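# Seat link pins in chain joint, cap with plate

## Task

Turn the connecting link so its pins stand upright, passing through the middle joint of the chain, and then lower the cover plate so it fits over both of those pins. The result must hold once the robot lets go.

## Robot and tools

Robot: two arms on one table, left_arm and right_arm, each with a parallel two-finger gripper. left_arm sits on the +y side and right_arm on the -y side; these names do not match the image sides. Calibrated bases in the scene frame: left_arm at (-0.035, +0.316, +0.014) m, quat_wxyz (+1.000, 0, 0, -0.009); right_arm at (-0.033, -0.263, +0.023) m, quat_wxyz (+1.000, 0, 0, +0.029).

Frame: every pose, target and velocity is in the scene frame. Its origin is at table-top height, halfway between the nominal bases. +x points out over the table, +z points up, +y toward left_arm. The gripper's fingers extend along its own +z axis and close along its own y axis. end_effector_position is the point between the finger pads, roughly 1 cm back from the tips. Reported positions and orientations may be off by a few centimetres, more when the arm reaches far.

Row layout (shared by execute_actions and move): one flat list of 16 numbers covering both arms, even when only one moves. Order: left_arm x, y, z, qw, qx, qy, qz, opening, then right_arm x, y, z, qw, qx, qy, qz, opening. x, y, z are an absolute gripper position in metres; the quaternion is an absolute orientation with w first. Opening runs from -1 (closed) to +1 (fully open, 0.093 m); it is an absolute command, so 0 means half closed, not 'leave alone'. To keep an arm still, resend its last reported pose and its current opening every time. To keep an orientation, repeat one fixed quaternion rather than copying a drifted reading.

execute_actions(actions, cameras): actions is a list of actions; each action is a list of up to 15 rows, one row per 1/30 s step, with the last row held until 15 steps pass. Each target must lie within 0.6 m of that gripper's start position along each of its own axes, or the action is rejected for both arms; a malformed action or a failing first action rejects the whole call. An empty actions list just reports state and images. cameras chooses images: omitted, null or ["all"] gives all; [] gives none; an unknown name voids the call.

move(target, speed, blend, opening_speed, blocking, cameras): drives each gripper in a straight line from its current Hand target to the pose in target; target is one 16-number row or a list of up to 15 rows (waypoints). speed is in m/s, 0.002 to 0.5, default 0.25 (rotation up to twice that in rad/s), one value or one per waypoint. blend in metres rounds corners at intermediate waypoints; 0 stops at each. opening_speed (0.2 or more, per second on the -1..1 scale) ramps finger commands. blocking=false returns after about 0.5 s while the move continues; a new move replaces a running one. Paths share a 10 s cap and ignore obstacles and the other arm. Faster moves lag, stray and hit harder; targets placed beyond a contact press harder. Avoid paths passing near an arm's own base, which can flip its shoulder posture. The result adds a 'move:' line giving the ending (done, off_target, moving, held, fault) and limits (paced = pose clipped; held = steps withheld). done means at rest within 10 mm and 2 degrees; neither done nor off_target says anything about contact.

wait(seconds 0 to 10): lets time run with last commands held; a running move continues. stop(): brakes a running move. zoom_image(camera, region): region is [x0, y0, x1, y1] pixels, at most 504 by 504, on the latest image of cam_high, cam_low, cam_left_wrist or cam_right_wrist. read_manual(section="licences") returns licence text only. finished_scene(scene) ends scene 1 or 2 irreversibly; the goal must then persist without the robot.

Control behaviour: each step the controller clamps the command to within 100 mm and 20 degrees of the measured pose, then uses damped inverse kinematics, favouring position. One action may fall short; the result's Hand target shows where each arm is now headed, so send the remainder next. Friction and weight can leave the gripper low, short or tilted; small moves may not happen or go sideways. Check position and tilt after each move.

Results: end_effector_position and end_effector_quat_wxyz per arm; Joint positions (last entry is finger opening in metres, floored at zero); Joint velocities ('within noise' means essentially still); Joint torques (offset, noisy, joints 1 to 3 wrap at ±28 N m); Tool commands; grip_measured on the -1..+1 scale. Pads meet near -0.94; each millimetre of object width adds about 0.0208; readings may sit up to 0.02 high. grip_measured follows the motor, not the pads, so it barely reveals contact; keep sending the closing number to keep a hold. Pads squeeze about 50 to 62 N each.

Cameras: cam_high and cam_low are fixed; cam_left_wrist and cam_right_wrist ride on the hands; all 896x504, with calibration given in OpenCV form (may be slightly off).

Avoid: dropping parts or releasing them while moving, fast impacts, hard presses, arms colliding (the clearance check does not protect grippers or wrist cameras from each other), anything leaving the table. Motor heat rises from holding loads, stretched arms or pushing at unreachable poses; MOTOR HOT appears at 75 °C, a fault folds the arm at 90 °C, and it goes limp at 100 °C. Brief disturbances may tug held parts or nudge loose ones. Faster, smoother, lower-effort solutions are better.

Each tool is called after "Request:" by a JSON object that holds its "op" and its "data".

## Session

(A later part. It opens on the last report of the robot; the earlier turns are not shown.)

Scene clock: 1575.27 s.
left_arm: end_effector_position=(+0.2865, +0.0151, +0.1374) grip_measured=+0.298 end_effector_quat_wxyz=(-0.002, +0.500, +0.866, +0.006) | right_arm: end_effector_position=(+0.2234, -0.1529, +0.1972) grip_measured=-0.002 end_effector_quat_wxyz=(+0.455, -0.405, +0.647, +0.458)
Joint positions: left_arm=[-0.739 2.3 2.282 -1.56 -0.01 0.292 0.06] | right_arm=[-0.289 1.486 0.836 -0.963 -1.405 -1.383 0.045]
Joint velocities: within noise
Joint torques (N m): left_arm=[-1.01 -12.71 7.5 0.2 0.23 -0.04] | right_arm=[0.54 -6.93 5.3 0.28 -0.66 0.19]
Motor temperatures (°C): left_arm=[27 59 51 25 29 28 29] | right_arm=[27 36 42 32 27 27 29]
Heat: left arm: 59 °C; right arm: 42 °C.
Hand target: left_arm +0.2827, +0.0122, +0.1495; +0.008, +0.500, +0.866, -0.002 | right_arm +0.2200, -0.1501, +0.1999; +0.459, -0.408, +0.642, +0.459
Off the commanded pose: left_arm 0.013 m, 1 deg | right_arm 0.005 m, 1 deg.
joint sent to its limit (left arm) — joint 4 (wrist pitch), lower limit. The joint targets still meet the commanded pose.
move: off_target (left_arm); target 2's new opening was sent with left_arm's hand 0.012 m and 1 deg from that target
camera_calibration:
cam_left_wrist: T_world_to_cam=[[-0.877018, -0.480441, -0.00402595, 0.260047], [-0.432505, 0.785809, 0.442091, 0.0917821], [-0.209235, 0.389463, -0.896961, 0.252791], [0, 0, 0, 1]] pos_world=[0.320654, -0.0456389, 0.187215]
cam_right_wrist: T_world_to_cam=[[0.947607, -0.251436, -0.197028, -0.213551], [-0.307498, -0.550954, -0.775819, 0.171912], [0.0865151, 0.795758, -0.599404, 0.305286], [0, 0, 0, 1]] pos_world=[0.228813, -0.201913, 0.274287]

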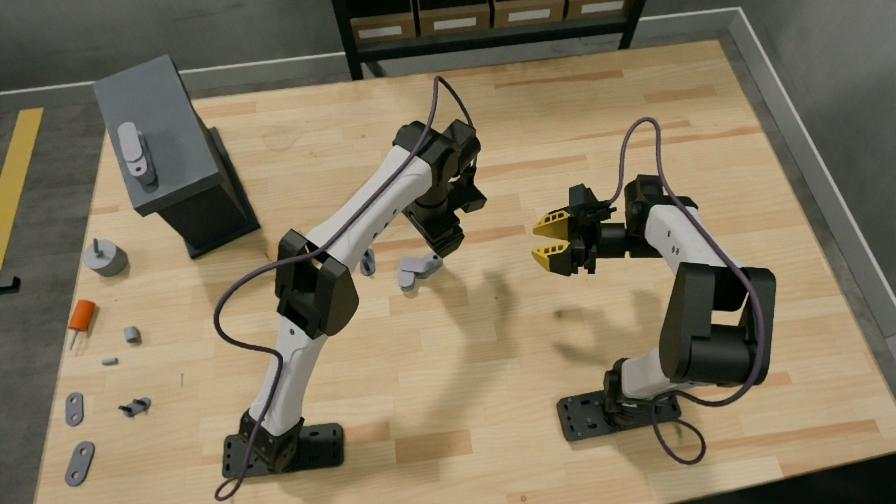

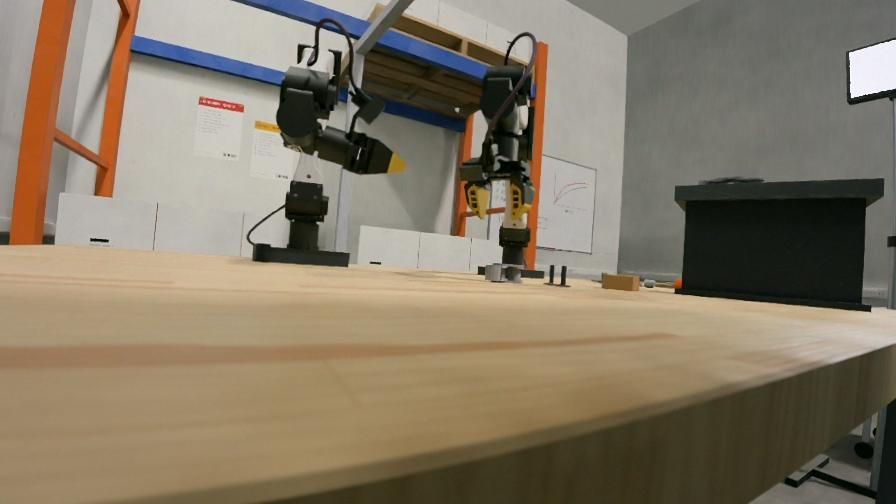

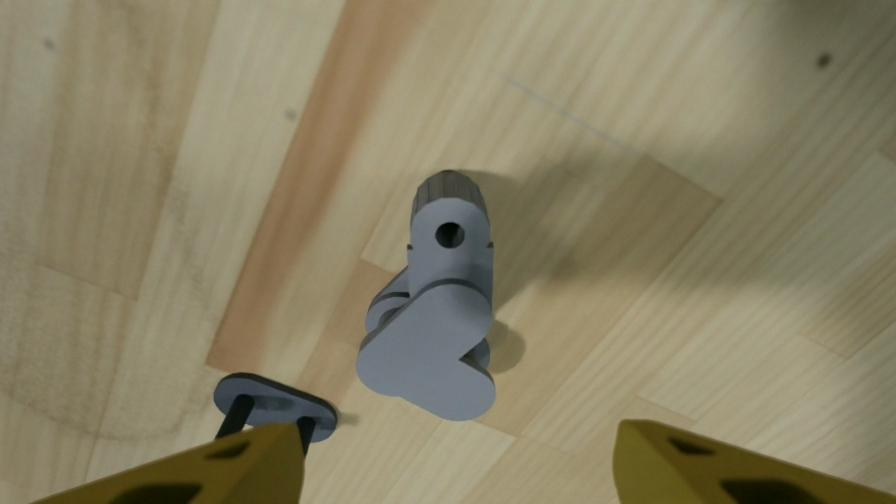

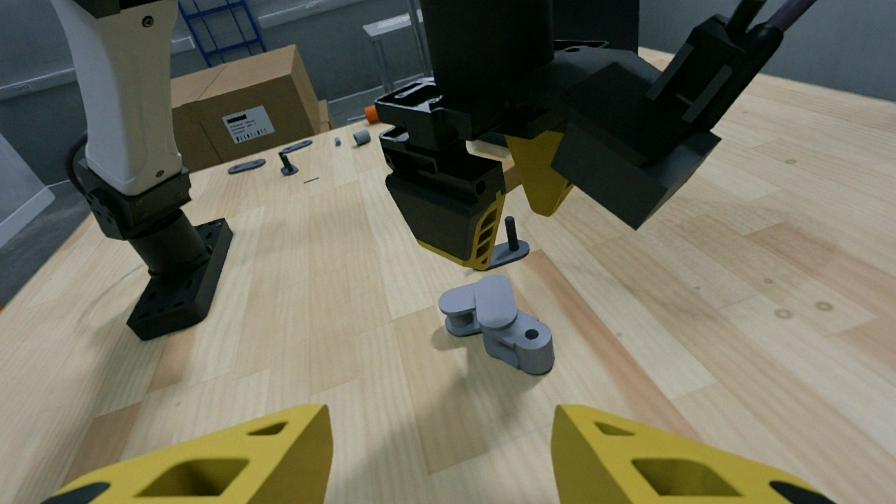

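Request:
{"op": "move", "data": {"target": [0.245, 0.075, 0.12, 0, 0, 1, 0, 0.3, 0.22, -0.15, 0.20, 0.45, -0.40, 0.63, 0.45, 0]}}

Request:
{"op": "zoom_image", "data": {"camera": "cam_right_wrist", "region": [340, 160, 640, 380]}}

Scene clock: 1646.33 s.
left_arm: end_effector_position=(+0.2432, +0.0756, +0.1099) grip_measured=+0.298 end_effector_quat_wxyz=(-0.012, +0.008, +1.000, +0.017) | right_arm: end_effector_position=(+0.2235, -0.1529, +0.1972) grip_measured=-0.002 end_effector_quat_wxyz=(+0.455, -0.405, +0.647, +0.458)
Joint positions: left_arm=[-0.7 1.982 1.673 -1.301 -0.01 -0.701 0.06] | right_arm=[-0.289 1.486 0.836 -0.963 -1.405 -1.383 0.045]
Joint velocities: within noise
Joint torques (N m): left_arm=[0.27 -11.55 5.86 0.32 0.15 -0.07] | right_arm=[0.65 -7.09 5.37 0.33 -0.66 0.16]
Motor temperatures (°C): left_arm=[27 62 51 25 29 28 28] | right_arm=[27 35 41 30 27 27 29]
Heat: left arm: 62 °C; right arm: 41 °C.
Hand target: left_arm +0.2449, +0.0751, +0.1199; +0.000, +0.000, +1.000, +0.000 | right_arm +0.2200, -0.1501, +0.1999; +0.458, -0.408, +0.642, +0.459
Off the commanded pose: left_arm 0.010 m, 2 deg | right_arm 0.005 m, 1 deg.
move: done
camera_calibration:
cam_left_wrist: T_world_to_cam=[[-0.037809, -0.998857, -0.0292549, 0.0889327], [-0.890354, 0.0203812, 0.454812, 0.205482], [-0.453696, 0.0432432, -0.890107, 0.280424], [0, 0, 0, 1]] pos_world=[0.313542, 0.0725166, 0.158753]
cam_right_wrist: T_world_to_cam=[[0.947593, -0.251496, -0.197023, -0.213596], [-0.30753, -0.550937, -0.775818, 0.171927], [0.0865678, 0.79575, -0.599406, 0.305277], [0, 0, 0, 1]] pos_world=[0.228847, -0.201922, 0.274285]

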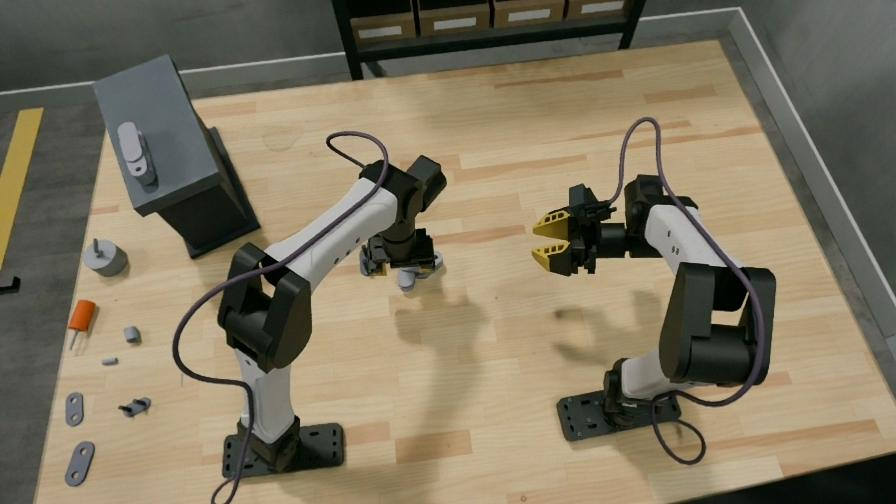

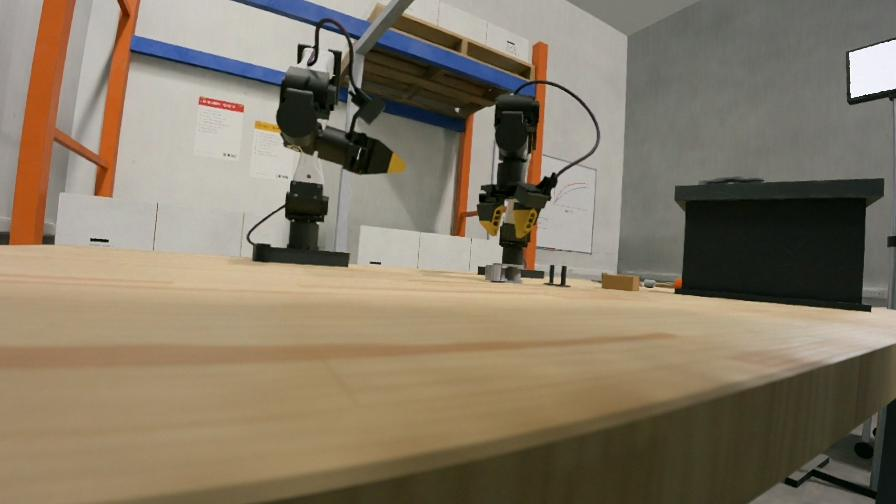

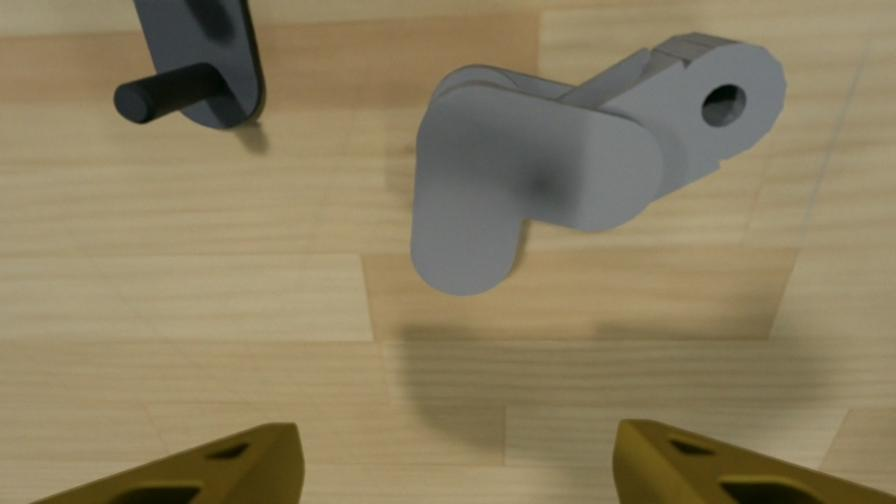

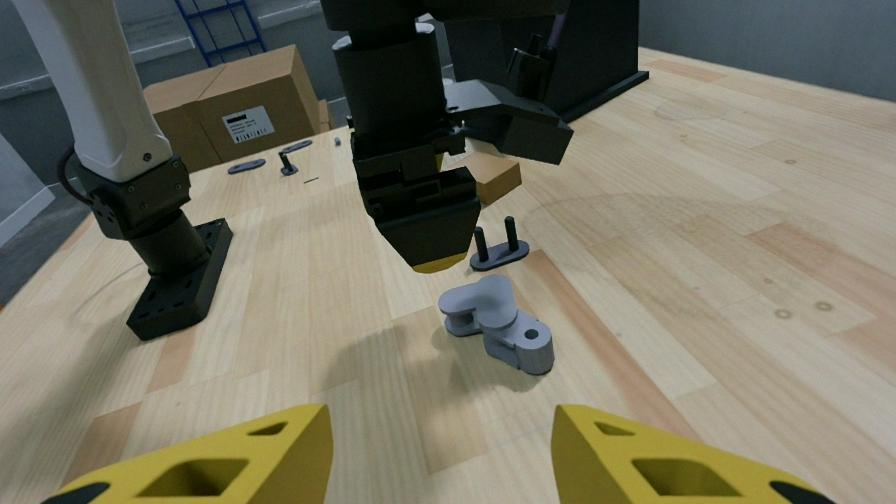

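Scaled by 1.680 from the camera's 896x504 image, which has a finer 1280x720 frame.

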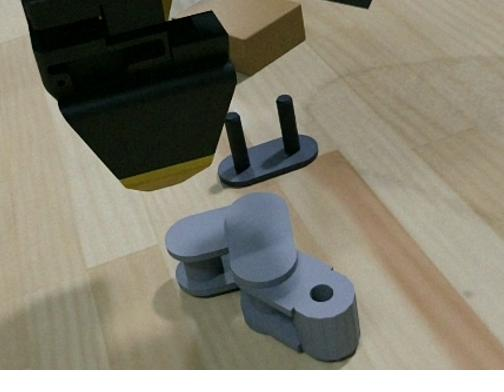

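Request:
{"op": "move", "data": {"target": [[0.250, 0.073, 0.06, 0, 0, 1, 0, 0.3, 0.22, -0.15, 0.20, 0.45, -0.40, 0.63, 0.45, 0],[0.250, 0.073, 0.026, 0, 0, 1, 0, 0.3, 0.22, -0.15, 0.20, 0.45, -0.40, 0.63, 0.45, 0]], "speed": [0.15,0.05]}}

Request:
{"op": "zoom_image", "data": {"camera": "cam_right_wrist", "region": [340, 160, 640, 380]}}

Scene clock: 1669.63 s.
left_arm: end_effector_position=(+0.2457, +0.0748, +0.0301) grip_measured=+0.298 end_effector_quat_wxyz=(-0.003, +0.005, +1.000, +0.007) | right_arm: end_effector_position=(+0.2235, -0.1529, +0.1972) grip_measured=-0.002 end_effector_quat_wxyz=(+0.455, -0.405, +0.647, +0.458)
Joint positions: left_arm=[-0.695 2.036 1.427 -0.976 -0.007 -0.702 0.06] | right_arm=[-0.289 1.486 0.836 -0.962 -1.405 -1.383 0.045]
Joint velocities: within noise
Joint torques (N m): left_arm=[0.36 -8.25 5.72 0.53 0.13 -0.04] | right_arm=[0.59 -6.93 5.24 0.33 -0.64 0.18]
Motor temperatures (°C): left_arm=[27 58 48 25 29 28 28] | right_arm=[27 35 41 30 27 27 29]
Heat: left arm: 58 °C; right arm: 41 °C.
Hand target: left_arm +0.2500, +0.0731, +0.0261; +0.000, +0.000, +1.000, +0.000 | right_arm +0.2200, -0.1501, +0.1999; +0.458, -0.408, +0.642, +0.459
Off the commanded pose: left_arm 0.006 m, 1 deg | right_arm 0.005 m, 1 deg.
move: done
camera_calibration:
cam_left_wrist: T_world_to_cam=[[-0.0324328, -0.99941, -0.0113088, 0.0840275], [-0.897952, 0.0241679, 0.439429, 0.246129], [-0.438897, 0.0244066, -0.898206, 0.208575], [0, 0, 0, 1]] pos_world=[0.31528, 0.0729389, 0.0801372]
cam_right_wrist: T_world_to_cam=[[0.947578, -0.251556, -0.197018, -0.213641], [-0.307561, -0.550921, -0.775818, 0.171942], [0.0866206, 0.795742, -0.599409, 0.305267], [0, 0, 0, 1]] pos_world=[0.228882, -0.201931, 0.274284]

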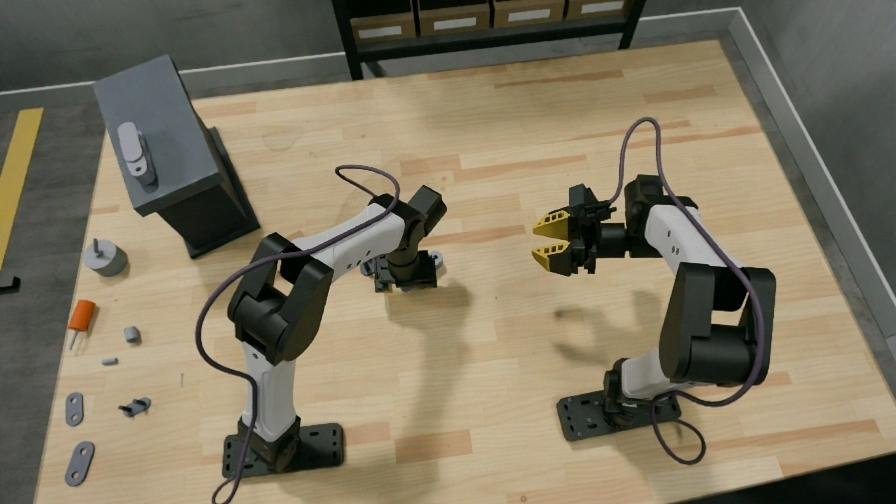

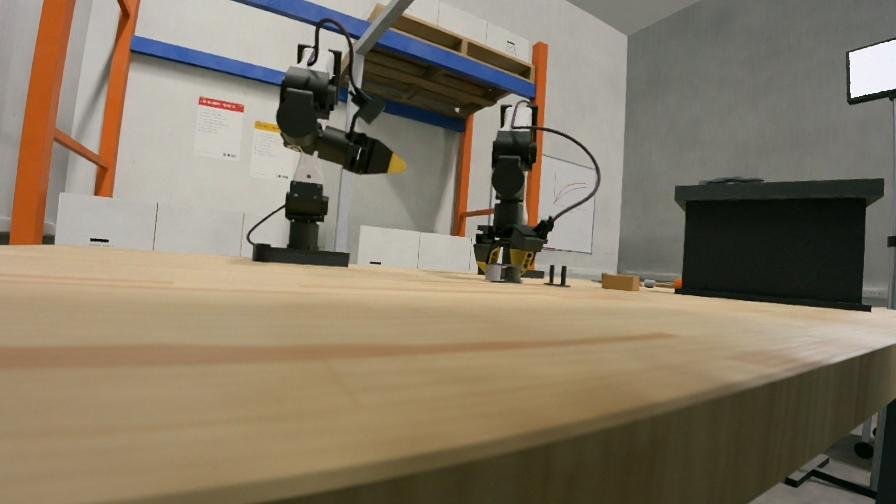

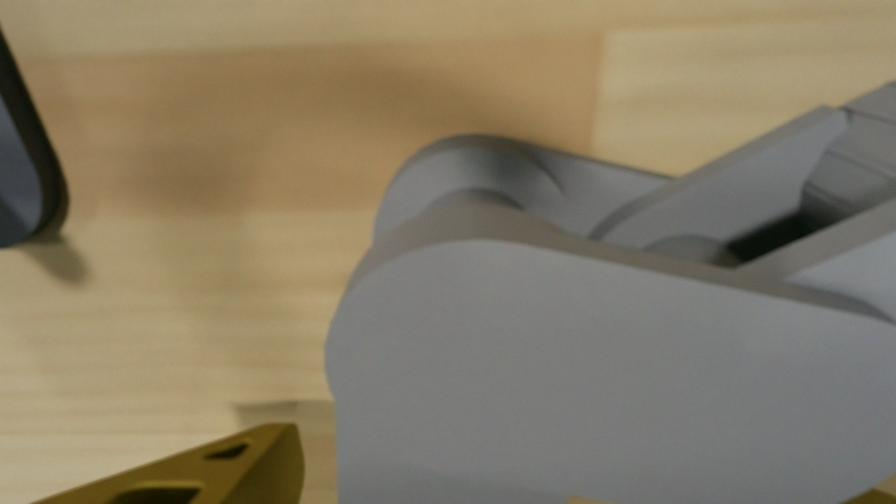

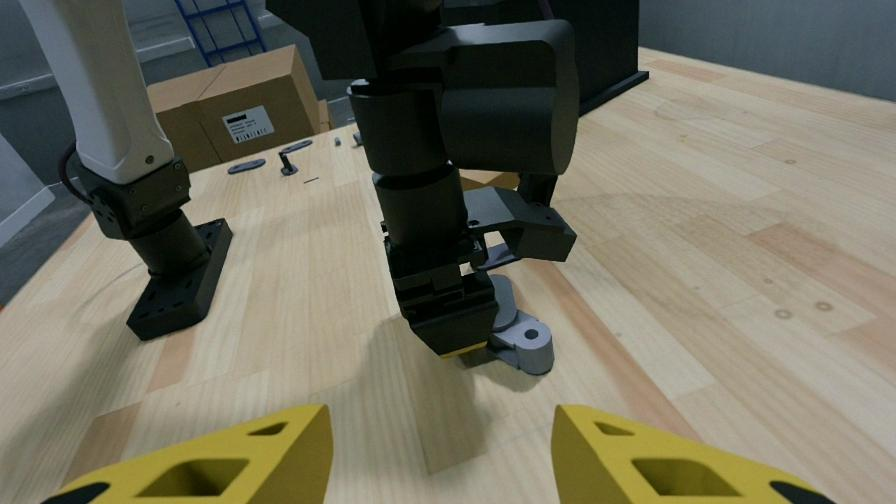

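Scaled by 1.680 from the camera's 896x504 image, which has a finer 1280x720 frame.

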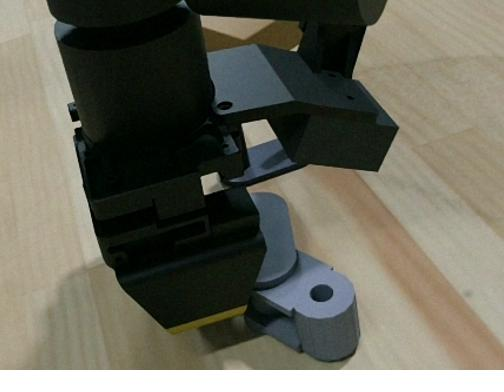

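Request:
{"op": "move", "data": {"target": [[0.250, 0.072, 0.021, 0, 0, 1, 0, 0.3, 0.22, -0.15, 0.20, 0.45, -0.40, 0.63, 0.45, 0],[0.250, 0.072, 0.021, 0, 0, 1, 0, -0.85, 0.22, -0.15, 0.20, 0.45, -0.40, 0.63, 0.45, 0]], "speed": [0.05,0.05], "cameras": ["cam_right_wrist","cam_left_wrist"]}}

Request:
{"op": "zoom_image", "data": {"camera": "cam_right_wrist", "region": [340, 160, 640, 380]}}

Scene clock: 1684.57 s.
left_arm: end_effector_position=(+0.2460, +0.0725, +0.0287) grip_measured=-0.498 end_effector_quat_wxyz=(-0.003, +0.005, +1.000, +0.001) | right_arm: end_effector_position=(+0.2235, -0.1529, +0.1972) grip_measured=-0.002 end_effector_quat_wxyz=(+0.455, -0.405, +0.647, +0.458)
Joint positions: left_arm=[-0.695 2.037 1.423 -0.964 0.002 -0.702 0.021] | right_arm=[-0.289 1.486 0.836 -0.962 -1.405 -1.383 0.045]
Joint velocities: within noise
Joint torques (N m): left_arm=[0.14 -7.61 5.42 0.59 0.04 -0.04] | right_arm=[0.65 -7.02 5.39 0.33 -0.62 0.2]
Motor temperatures (°C): left_arm=[27 57 47 25 29 28 28] | right_arm=[27 35 40 30 27 27 29]
Heat: left arm: 57 °C; right arm: 40 °C.
Hand target: left_arm +0.2498, +0.0722, +0.0211; +0.000, +0.000, +1.000, +0.000 | right_arm +0.2200, -0.1501, +0.1999; +0.458, -0.408, +0.642, +0.459
Off the commanded pose: left_arm 0.009 m, 1 deg | right_arm 0.005 m, 1 deg.
move: done
camera_calibration:
cam_left_wrist: T_world_to_cam=[[-0.0323361, -0.999477, 0.000607026, 0.081405], [-0.89786, 0.0293153, 0.439305, 0.246598], [-0.439093, 0.0136604, -0.898338, 0.208382], [0, 0, 0, 1]] pos_world=[0.315542, 0.0712867, 0.078816]
cam_right_wrist: T_world_to_cam=[[0.947578, -0.251556, -0.197018, -0.213641], [-0.307561, -0.550921, -0.775818, 0.171942], [0.0866206, 0.795742, -0.599409, 0.305267], [0, 0, 0, 1]] pos_world=[0.228882, -0.201931, 0.274284]
Images, in order (width x height): cam_left_wrist 896x504, cam_right_wrist 896x504.

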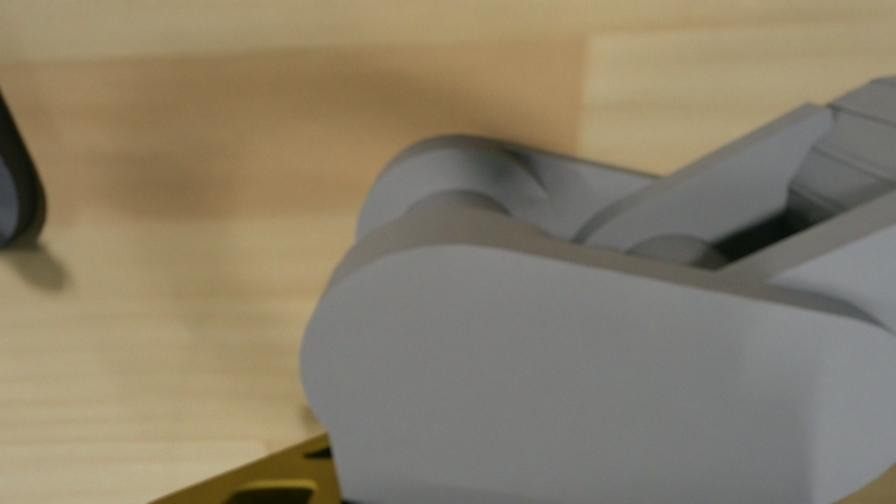

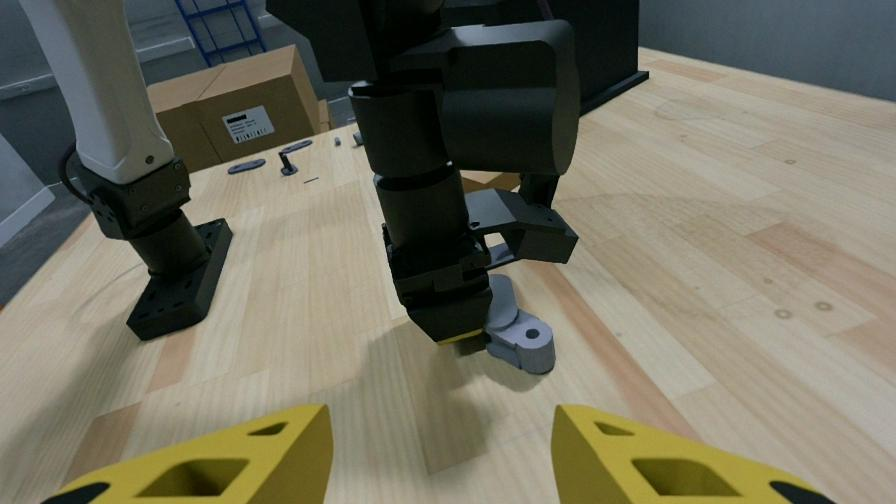

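Scaled by 1.680 from the camera's 896x504 image, which has a finer 1280x720 frame.

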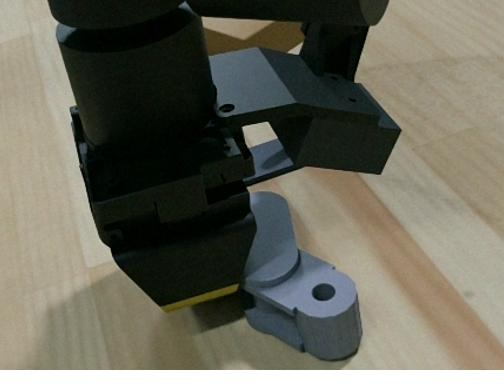

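Request:
{"op": "move", "data": {"target": [0.135, 0.072, 0.023, 0, 0, 1, 0, -0.85, 0.22, -0.15, 0.20, 0.45, -0.40, 0.63, 0.45, 0], "speed": 0.06, "cameras": ["cam_right_wrist","cam_left_wrist","cam_high"]}}

Request:
{"op": "zoom_image", "data": {"camera": "cam_right_wrist", "region": [300, 160, 640, 400]}}

Scene clock: 1695.00 s.
left_arm: end_effector_position=(+0.1465, +0.0695, +0.0238) grip_measured=-0.498 end_effector_quat_wxyz=(+0.016, +0.000, +1.000, -0.001) | right_arm: end_effector_position=(+0.2235, -0.1529, +0.1972) grip_measured=-0.002 end_effector_quat_wxyz=(+0.455, -0.405, +0.647, +0.458)
Joint positions: left_arm=[-0.932 1.795 1.065 -0.821 -0.025 -0.95 0.021] | right_arm=[-0.289 1.486 0.836 -0.962 -1.405 -1.383 0.045]
Joint velocities: within noise
Joint torques (N m): left_arm=[-1.57 -7.86 4.22 0.23 0.28 -0.1] | right_arm=[0.47 -6.84 5.26 0.34 -0.68 0.13]
Motor temperatures (°C): left_arm=[27 55 47 26 29 28 28] | right_arm=[27 35 40 30 27 27 29]
Heat: left arm: 55 °C; right arm: 40 °C.
Hand target: left_arm +0.1352, +0.0721, +0.0229; +0.000, +0.000, +1.000, +0.000 | right_arm +0.2200, -0.1501, +0.1999; +0.458, -0.408, +0.642, +0.459
Off the commanded pose: left_arm 0.012 m, 2 deg | right_arm 0.005 m, 1 deg.
move: off_target (left_arm)
camera_calibration:
cam_left_wrist: T_world_to_cam=[[-0.0211679, -0.999767, 0.0041655, 0.0734408], [-0.914342, 0.0210441, 0.404396, 0.163325], [-0.40439, 0.00475153, -0.914574, 0.156245], [0, 0, 0, 1]] pos_world=[0.214073, 0.0692443, 0.0765438]
cam_right_wrist: T_world_to_cam=[[0.947578, -0.251556, -0.197018, -0.213641], [-0.307561, -0.550921, -0.775818, 0.171942], [0.0866206, 0.795742, -0.599409, 0.305267], [0, 0, 0, 1]] pos_world=[0.228882, -0.201931, 0.274284]
Images, in order (width x height): cam_high 896x504, cam_left_wrist 896x504, cam_right_wrist 896x504.

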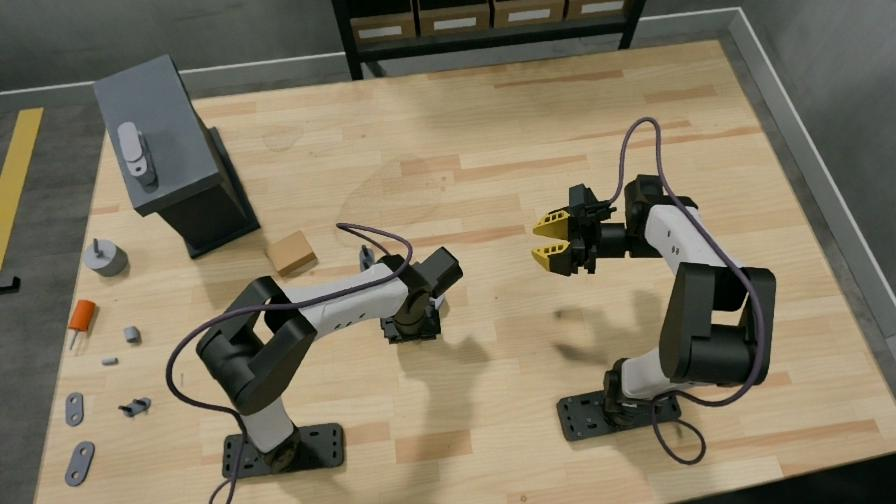

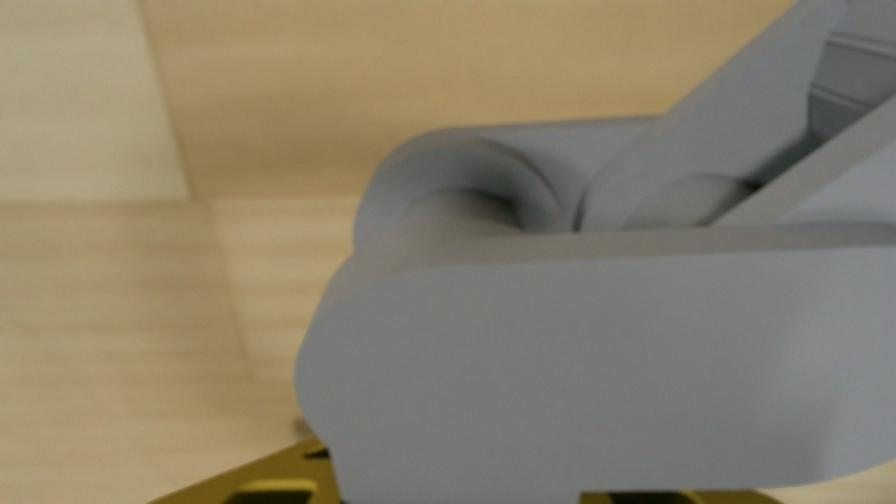

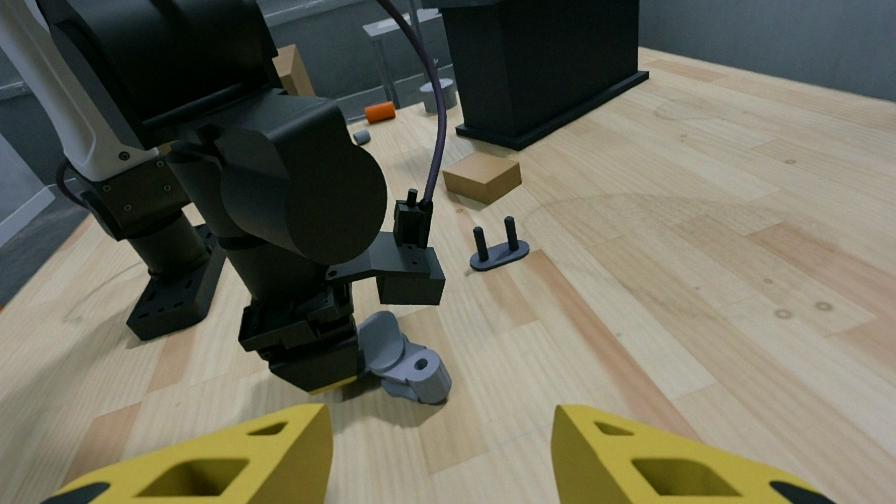

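Scaled by 1.482 from the camera's 896x504 image, which has a finer 1280x720 frame.

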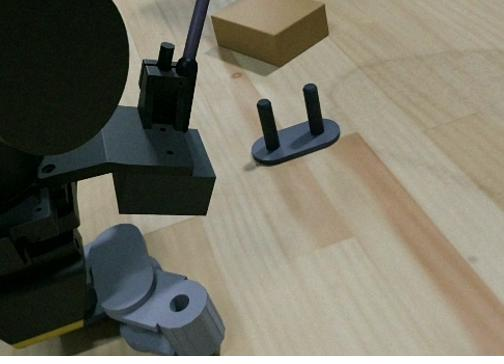

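Request:
{"op": "move", "data": {"target": [[0.135, 0.072, 0.023, 0, 0, 1, 0, -0.85, 0.155, -0.10, 0.10, 0.38, -0.596, 0.596, 0.38, -0.9],[0.135, 0.072, 0.023, 0, 0, 1, 0, -0.85, 0.155, -0.04, 0.035, 0.38, -0.596, 0.596, 0.38, -0.9]], "speed": [0.2,0.08]}}

Request:
{"op": "zoom_image", "data": {"camera": "cam_high", "region": [340, 220, 540, 360]}}

Scene clock: 1738.33 s.
left_arm: end_effector_position=(+0.1465, +0.0695, +0.0238) grip_measured=-0.498 end_effector_quat_wxyz=(+0.016, +0.000, +1.000, -0.001) | right_arm: end_effector_position=(+0.1584, -0.0398, +0.0399) grip_measured=-0.898 end_effector_quat_wxyz=(-0.387, +0.597, -0.590, -0.380)
Joint positions: left_arm=[-0.932 1.795 1.065 -0.821 -0.025 -0.951 0.021] | right_arm=[0.292 1.705 0.315 0.475 -1.026 -0.854 0.002]
Joint velocities: within noise
Joint torques (N m): left_arm=[-1.54 -7.77 4.18 0.23 0.28 -0.11] | right_arm=[0.68 -4.53 3.44 1.71 -0.28 0.23]
Motor temperatures (°C): left_arm=[27 52 45 25 29 28 29] | right_arm=[27 35 40 30 27 27 29]
Heat: left arm: 52 °C; right arm: 40 °C.
Hand target: left_arm +0.1353, +0.0721, +0.0229; +0.000, +0.000, +1.000, +0.000 | right_arm +0.1550, -0.0401, +0.0352; -0.380, +0.596, -0.596, -0.380
Off the commanded pose: left_arm 0.012 m, 2 deg | right_arm 0.006 m, 1 deg.
move: off_target (left_arm)
camera_calibration:
cam_left_wrist: T_world_to_cam=[[-0.0207867, -0.999775, 0.00417758, 0.0733853], [-0.914349, 0.0207004, 0.404397, 0.16335], [-0.404392, 0.0045863, -0.914574, 0.156257], [0, 0, 0, 1]] pos_world=[0.214073, 0.0692707, 0.0765438]
cam_right_wrist: T_world_to_cam=[[0.999088, 0.0123855, 0.0408712, -0.161675], [0.034819, -0.790379, -0.611628, 0.0218321], [0.0247284, 0.612493, -0.790089, 0.136738], [0, 0, 0, 1]] pos_world=[0.157386, -0.0644932, 0.127996]

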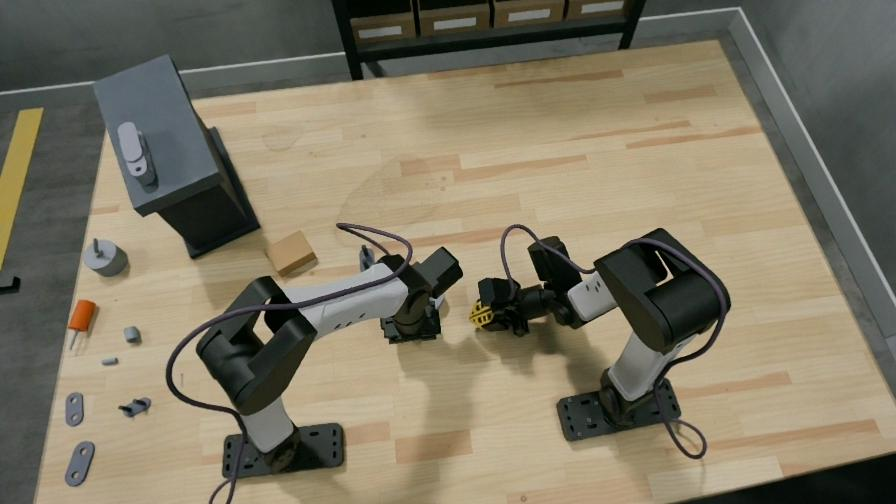

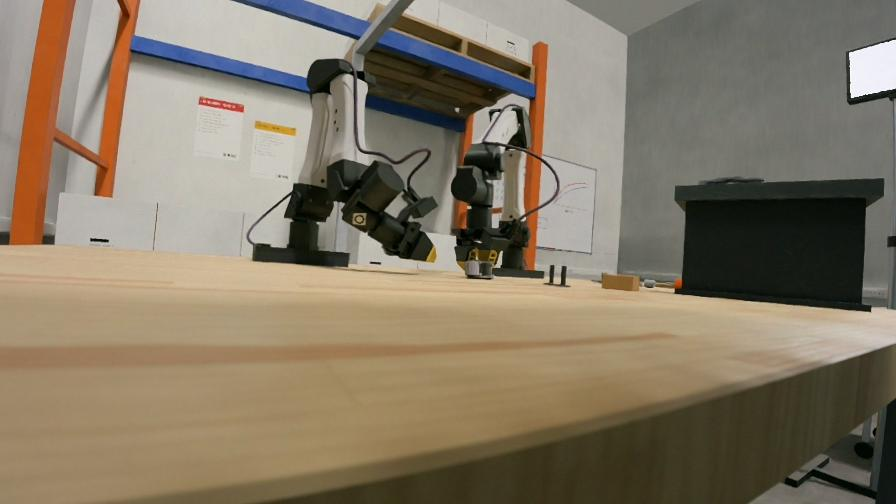

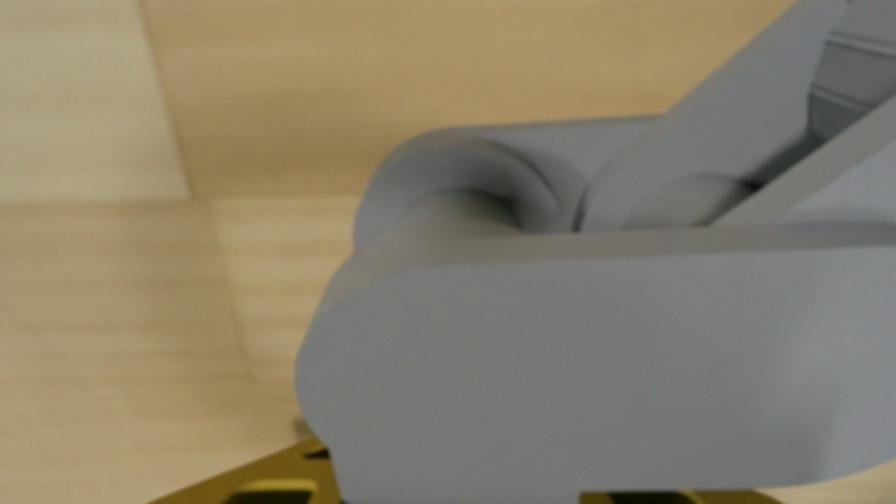

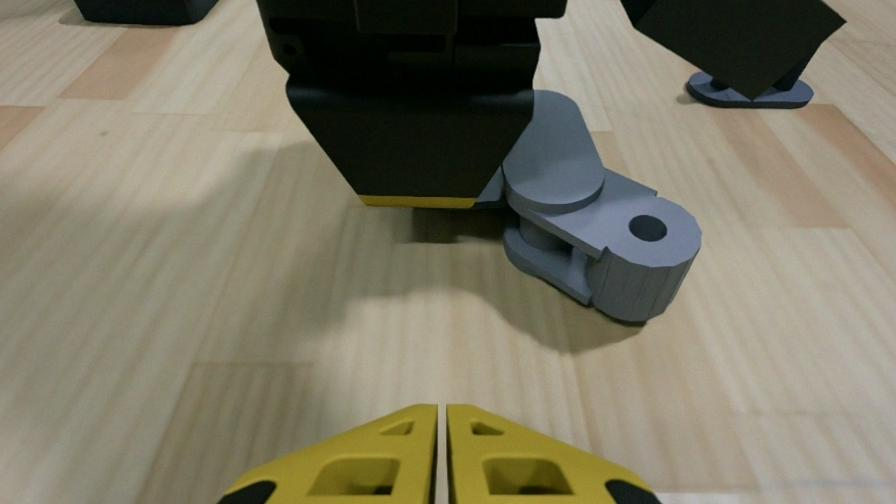

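Scaled by 2.520 from the camera's 896x504 image, which has a finer 1280x720 frame.

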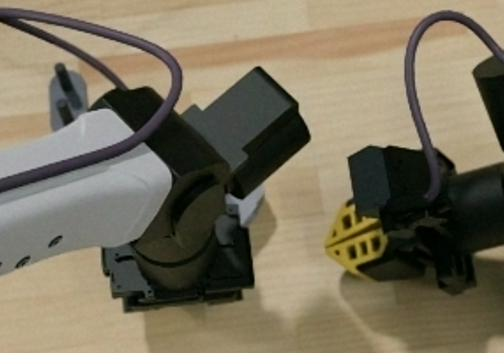

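Request:
{"op": "move", "data": {"target": [[0.135, 0.072, 0.023, 0, 0, 1, 0, -0.85, 0.160, -0.00, 0.029, 0.38, -0.596, 0.596, 0.38, -0.9],[0.135, 0.072, 0.023, 0, 0, 1, 0, -0.85, 0.162, 0.010, 0.028, 0.38, -0.596, 0.596, 0.38, -0.9],[0.135, 0.072, 0.023, 0, 0, 1, 0, -0.85, 0.185, 0.010, 0.028, 0.38, -0.596, 0.596, 0.38, -0.9]], "speed": [0.1,0.05,0.04], "cameras": ["cam_right_wrist","cam_left_wrist"]}}

Scene clock: 1761.27 s.
left_arm: end_effector_position=(+0.1466, +0.0694, +0.0238) grip_measured=-0.498 end_effector_quat_wxyz=(+0.016, +0.000, +1.000, -0.001) | right_arm: end_effector_position=(+0.1703, +0.0101, +0.0302) grip_measured=-0.898 end_effector_quat_wxyz=(-0.382, +0.598, -0.592, -0.382)
Joint positions: left_arm=[-0.932 1.795 1.065 -0.821 -0.025 -0.951 0.021] | right_arm=[0.473 1.875 0.401 0.735 -0.906 -0.627 0.002]
Joint velocities: within noise
Joint torques (N m): left_arm=[-0.39 -6.93 5.85 0.35 0.05 0] | right_arm=[-0.1 -6.71 3.89 1.89 -0.3 0.1]
Motor temperatures (°C): left_arm=[27 51 44 25 29 28 29] | right_arm=[27 34 38 32 27 27 29]
Heat: left arm: 51 °C; right arm: 38 °C.
Hand target: left_arm +0.1464, +0.0695, +0.0238; +0.016, +0.000, +1.000, -0.001 | right_arm +0.1693, +0.0100, +0.0299; -0.381, +0.598, -0.592, -0.383
Off the commanded pose: left_arm 0.012 m, 2 deg | right_arm 0.015 m, 1 deg.
move: held (left_arm), held (right_arm; a check stopped the path); path passed 2 of 3 targets; limits=held
pose unreachable (left arm): on one or more control steps of this call, first in action 0 (counted from 0), this arm could not follow its commanded pose, so it was not sent that pose on those steps. On the call's last step it was still not sent that pose. It may still have moved: this result reports where it is.
cause: moving toward the commanded pose would bring a part of the arm too close to another arm (this arm's wrist (the part past joint 4) and the right arm's wrist camera).
pose unreachable (right arm): on one or more control steps of this call, first in action 0 (counted from 0), this arm could not follow its commanded pose, so it was not sent that pose on those steps. It may still have moved: this result reports where it is.
cause: moving toward the commanded pose would bring a part of the arm too close to another arm (this arm's wrist camera and the left arm's wrist (the part past joint 4), at the place that arm is still heading or pushing toward).
camera_calibration:
cam_left_wrist: T_world_to_cam=[[-0.0207813, -0.999775, 0.00425484, 0.073347], [-0.914565, 0.0207291, 0.403908, 0.163487], [-0.403906, 0.00450241, -0.91479, 0.156243], [0, 0, 0, 1]] pos_world=[0.214151, 0.0692381, 0.0765832]
cam_right_wrist: T_world_to_cam=[[0.999372, 0.0175573, 0.0307744, -0.173504], [0.0326538, -0.793494, -0.607702, 0.0552392], [0.0137497, 0.608325, -0.793569, 0.100283], [0, 0, 0, 1]] pos_world=[0.170213, -0.0141263, 0.11849]
Images, in order (width x height): cam_left_wrist 896x504, cam_right_wrist 896x504.

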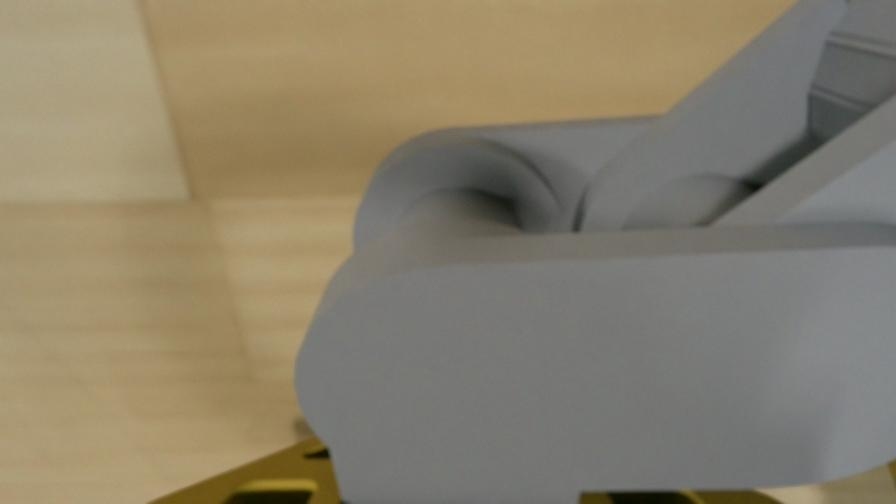

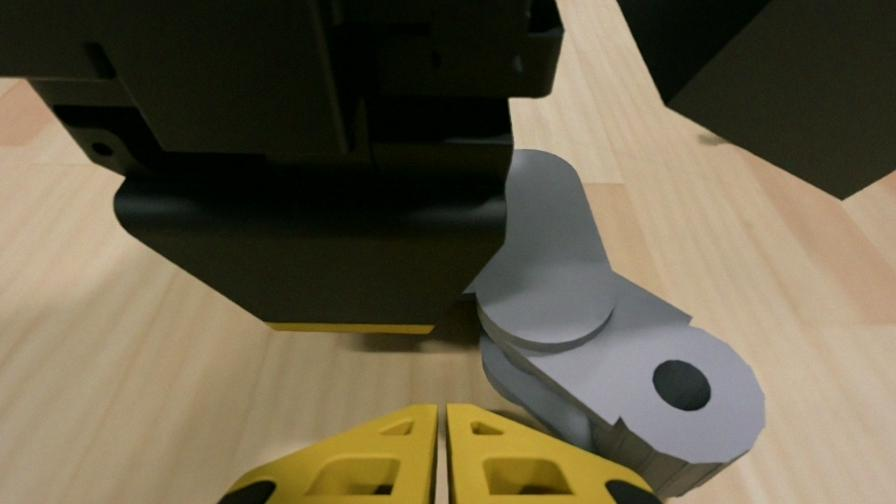

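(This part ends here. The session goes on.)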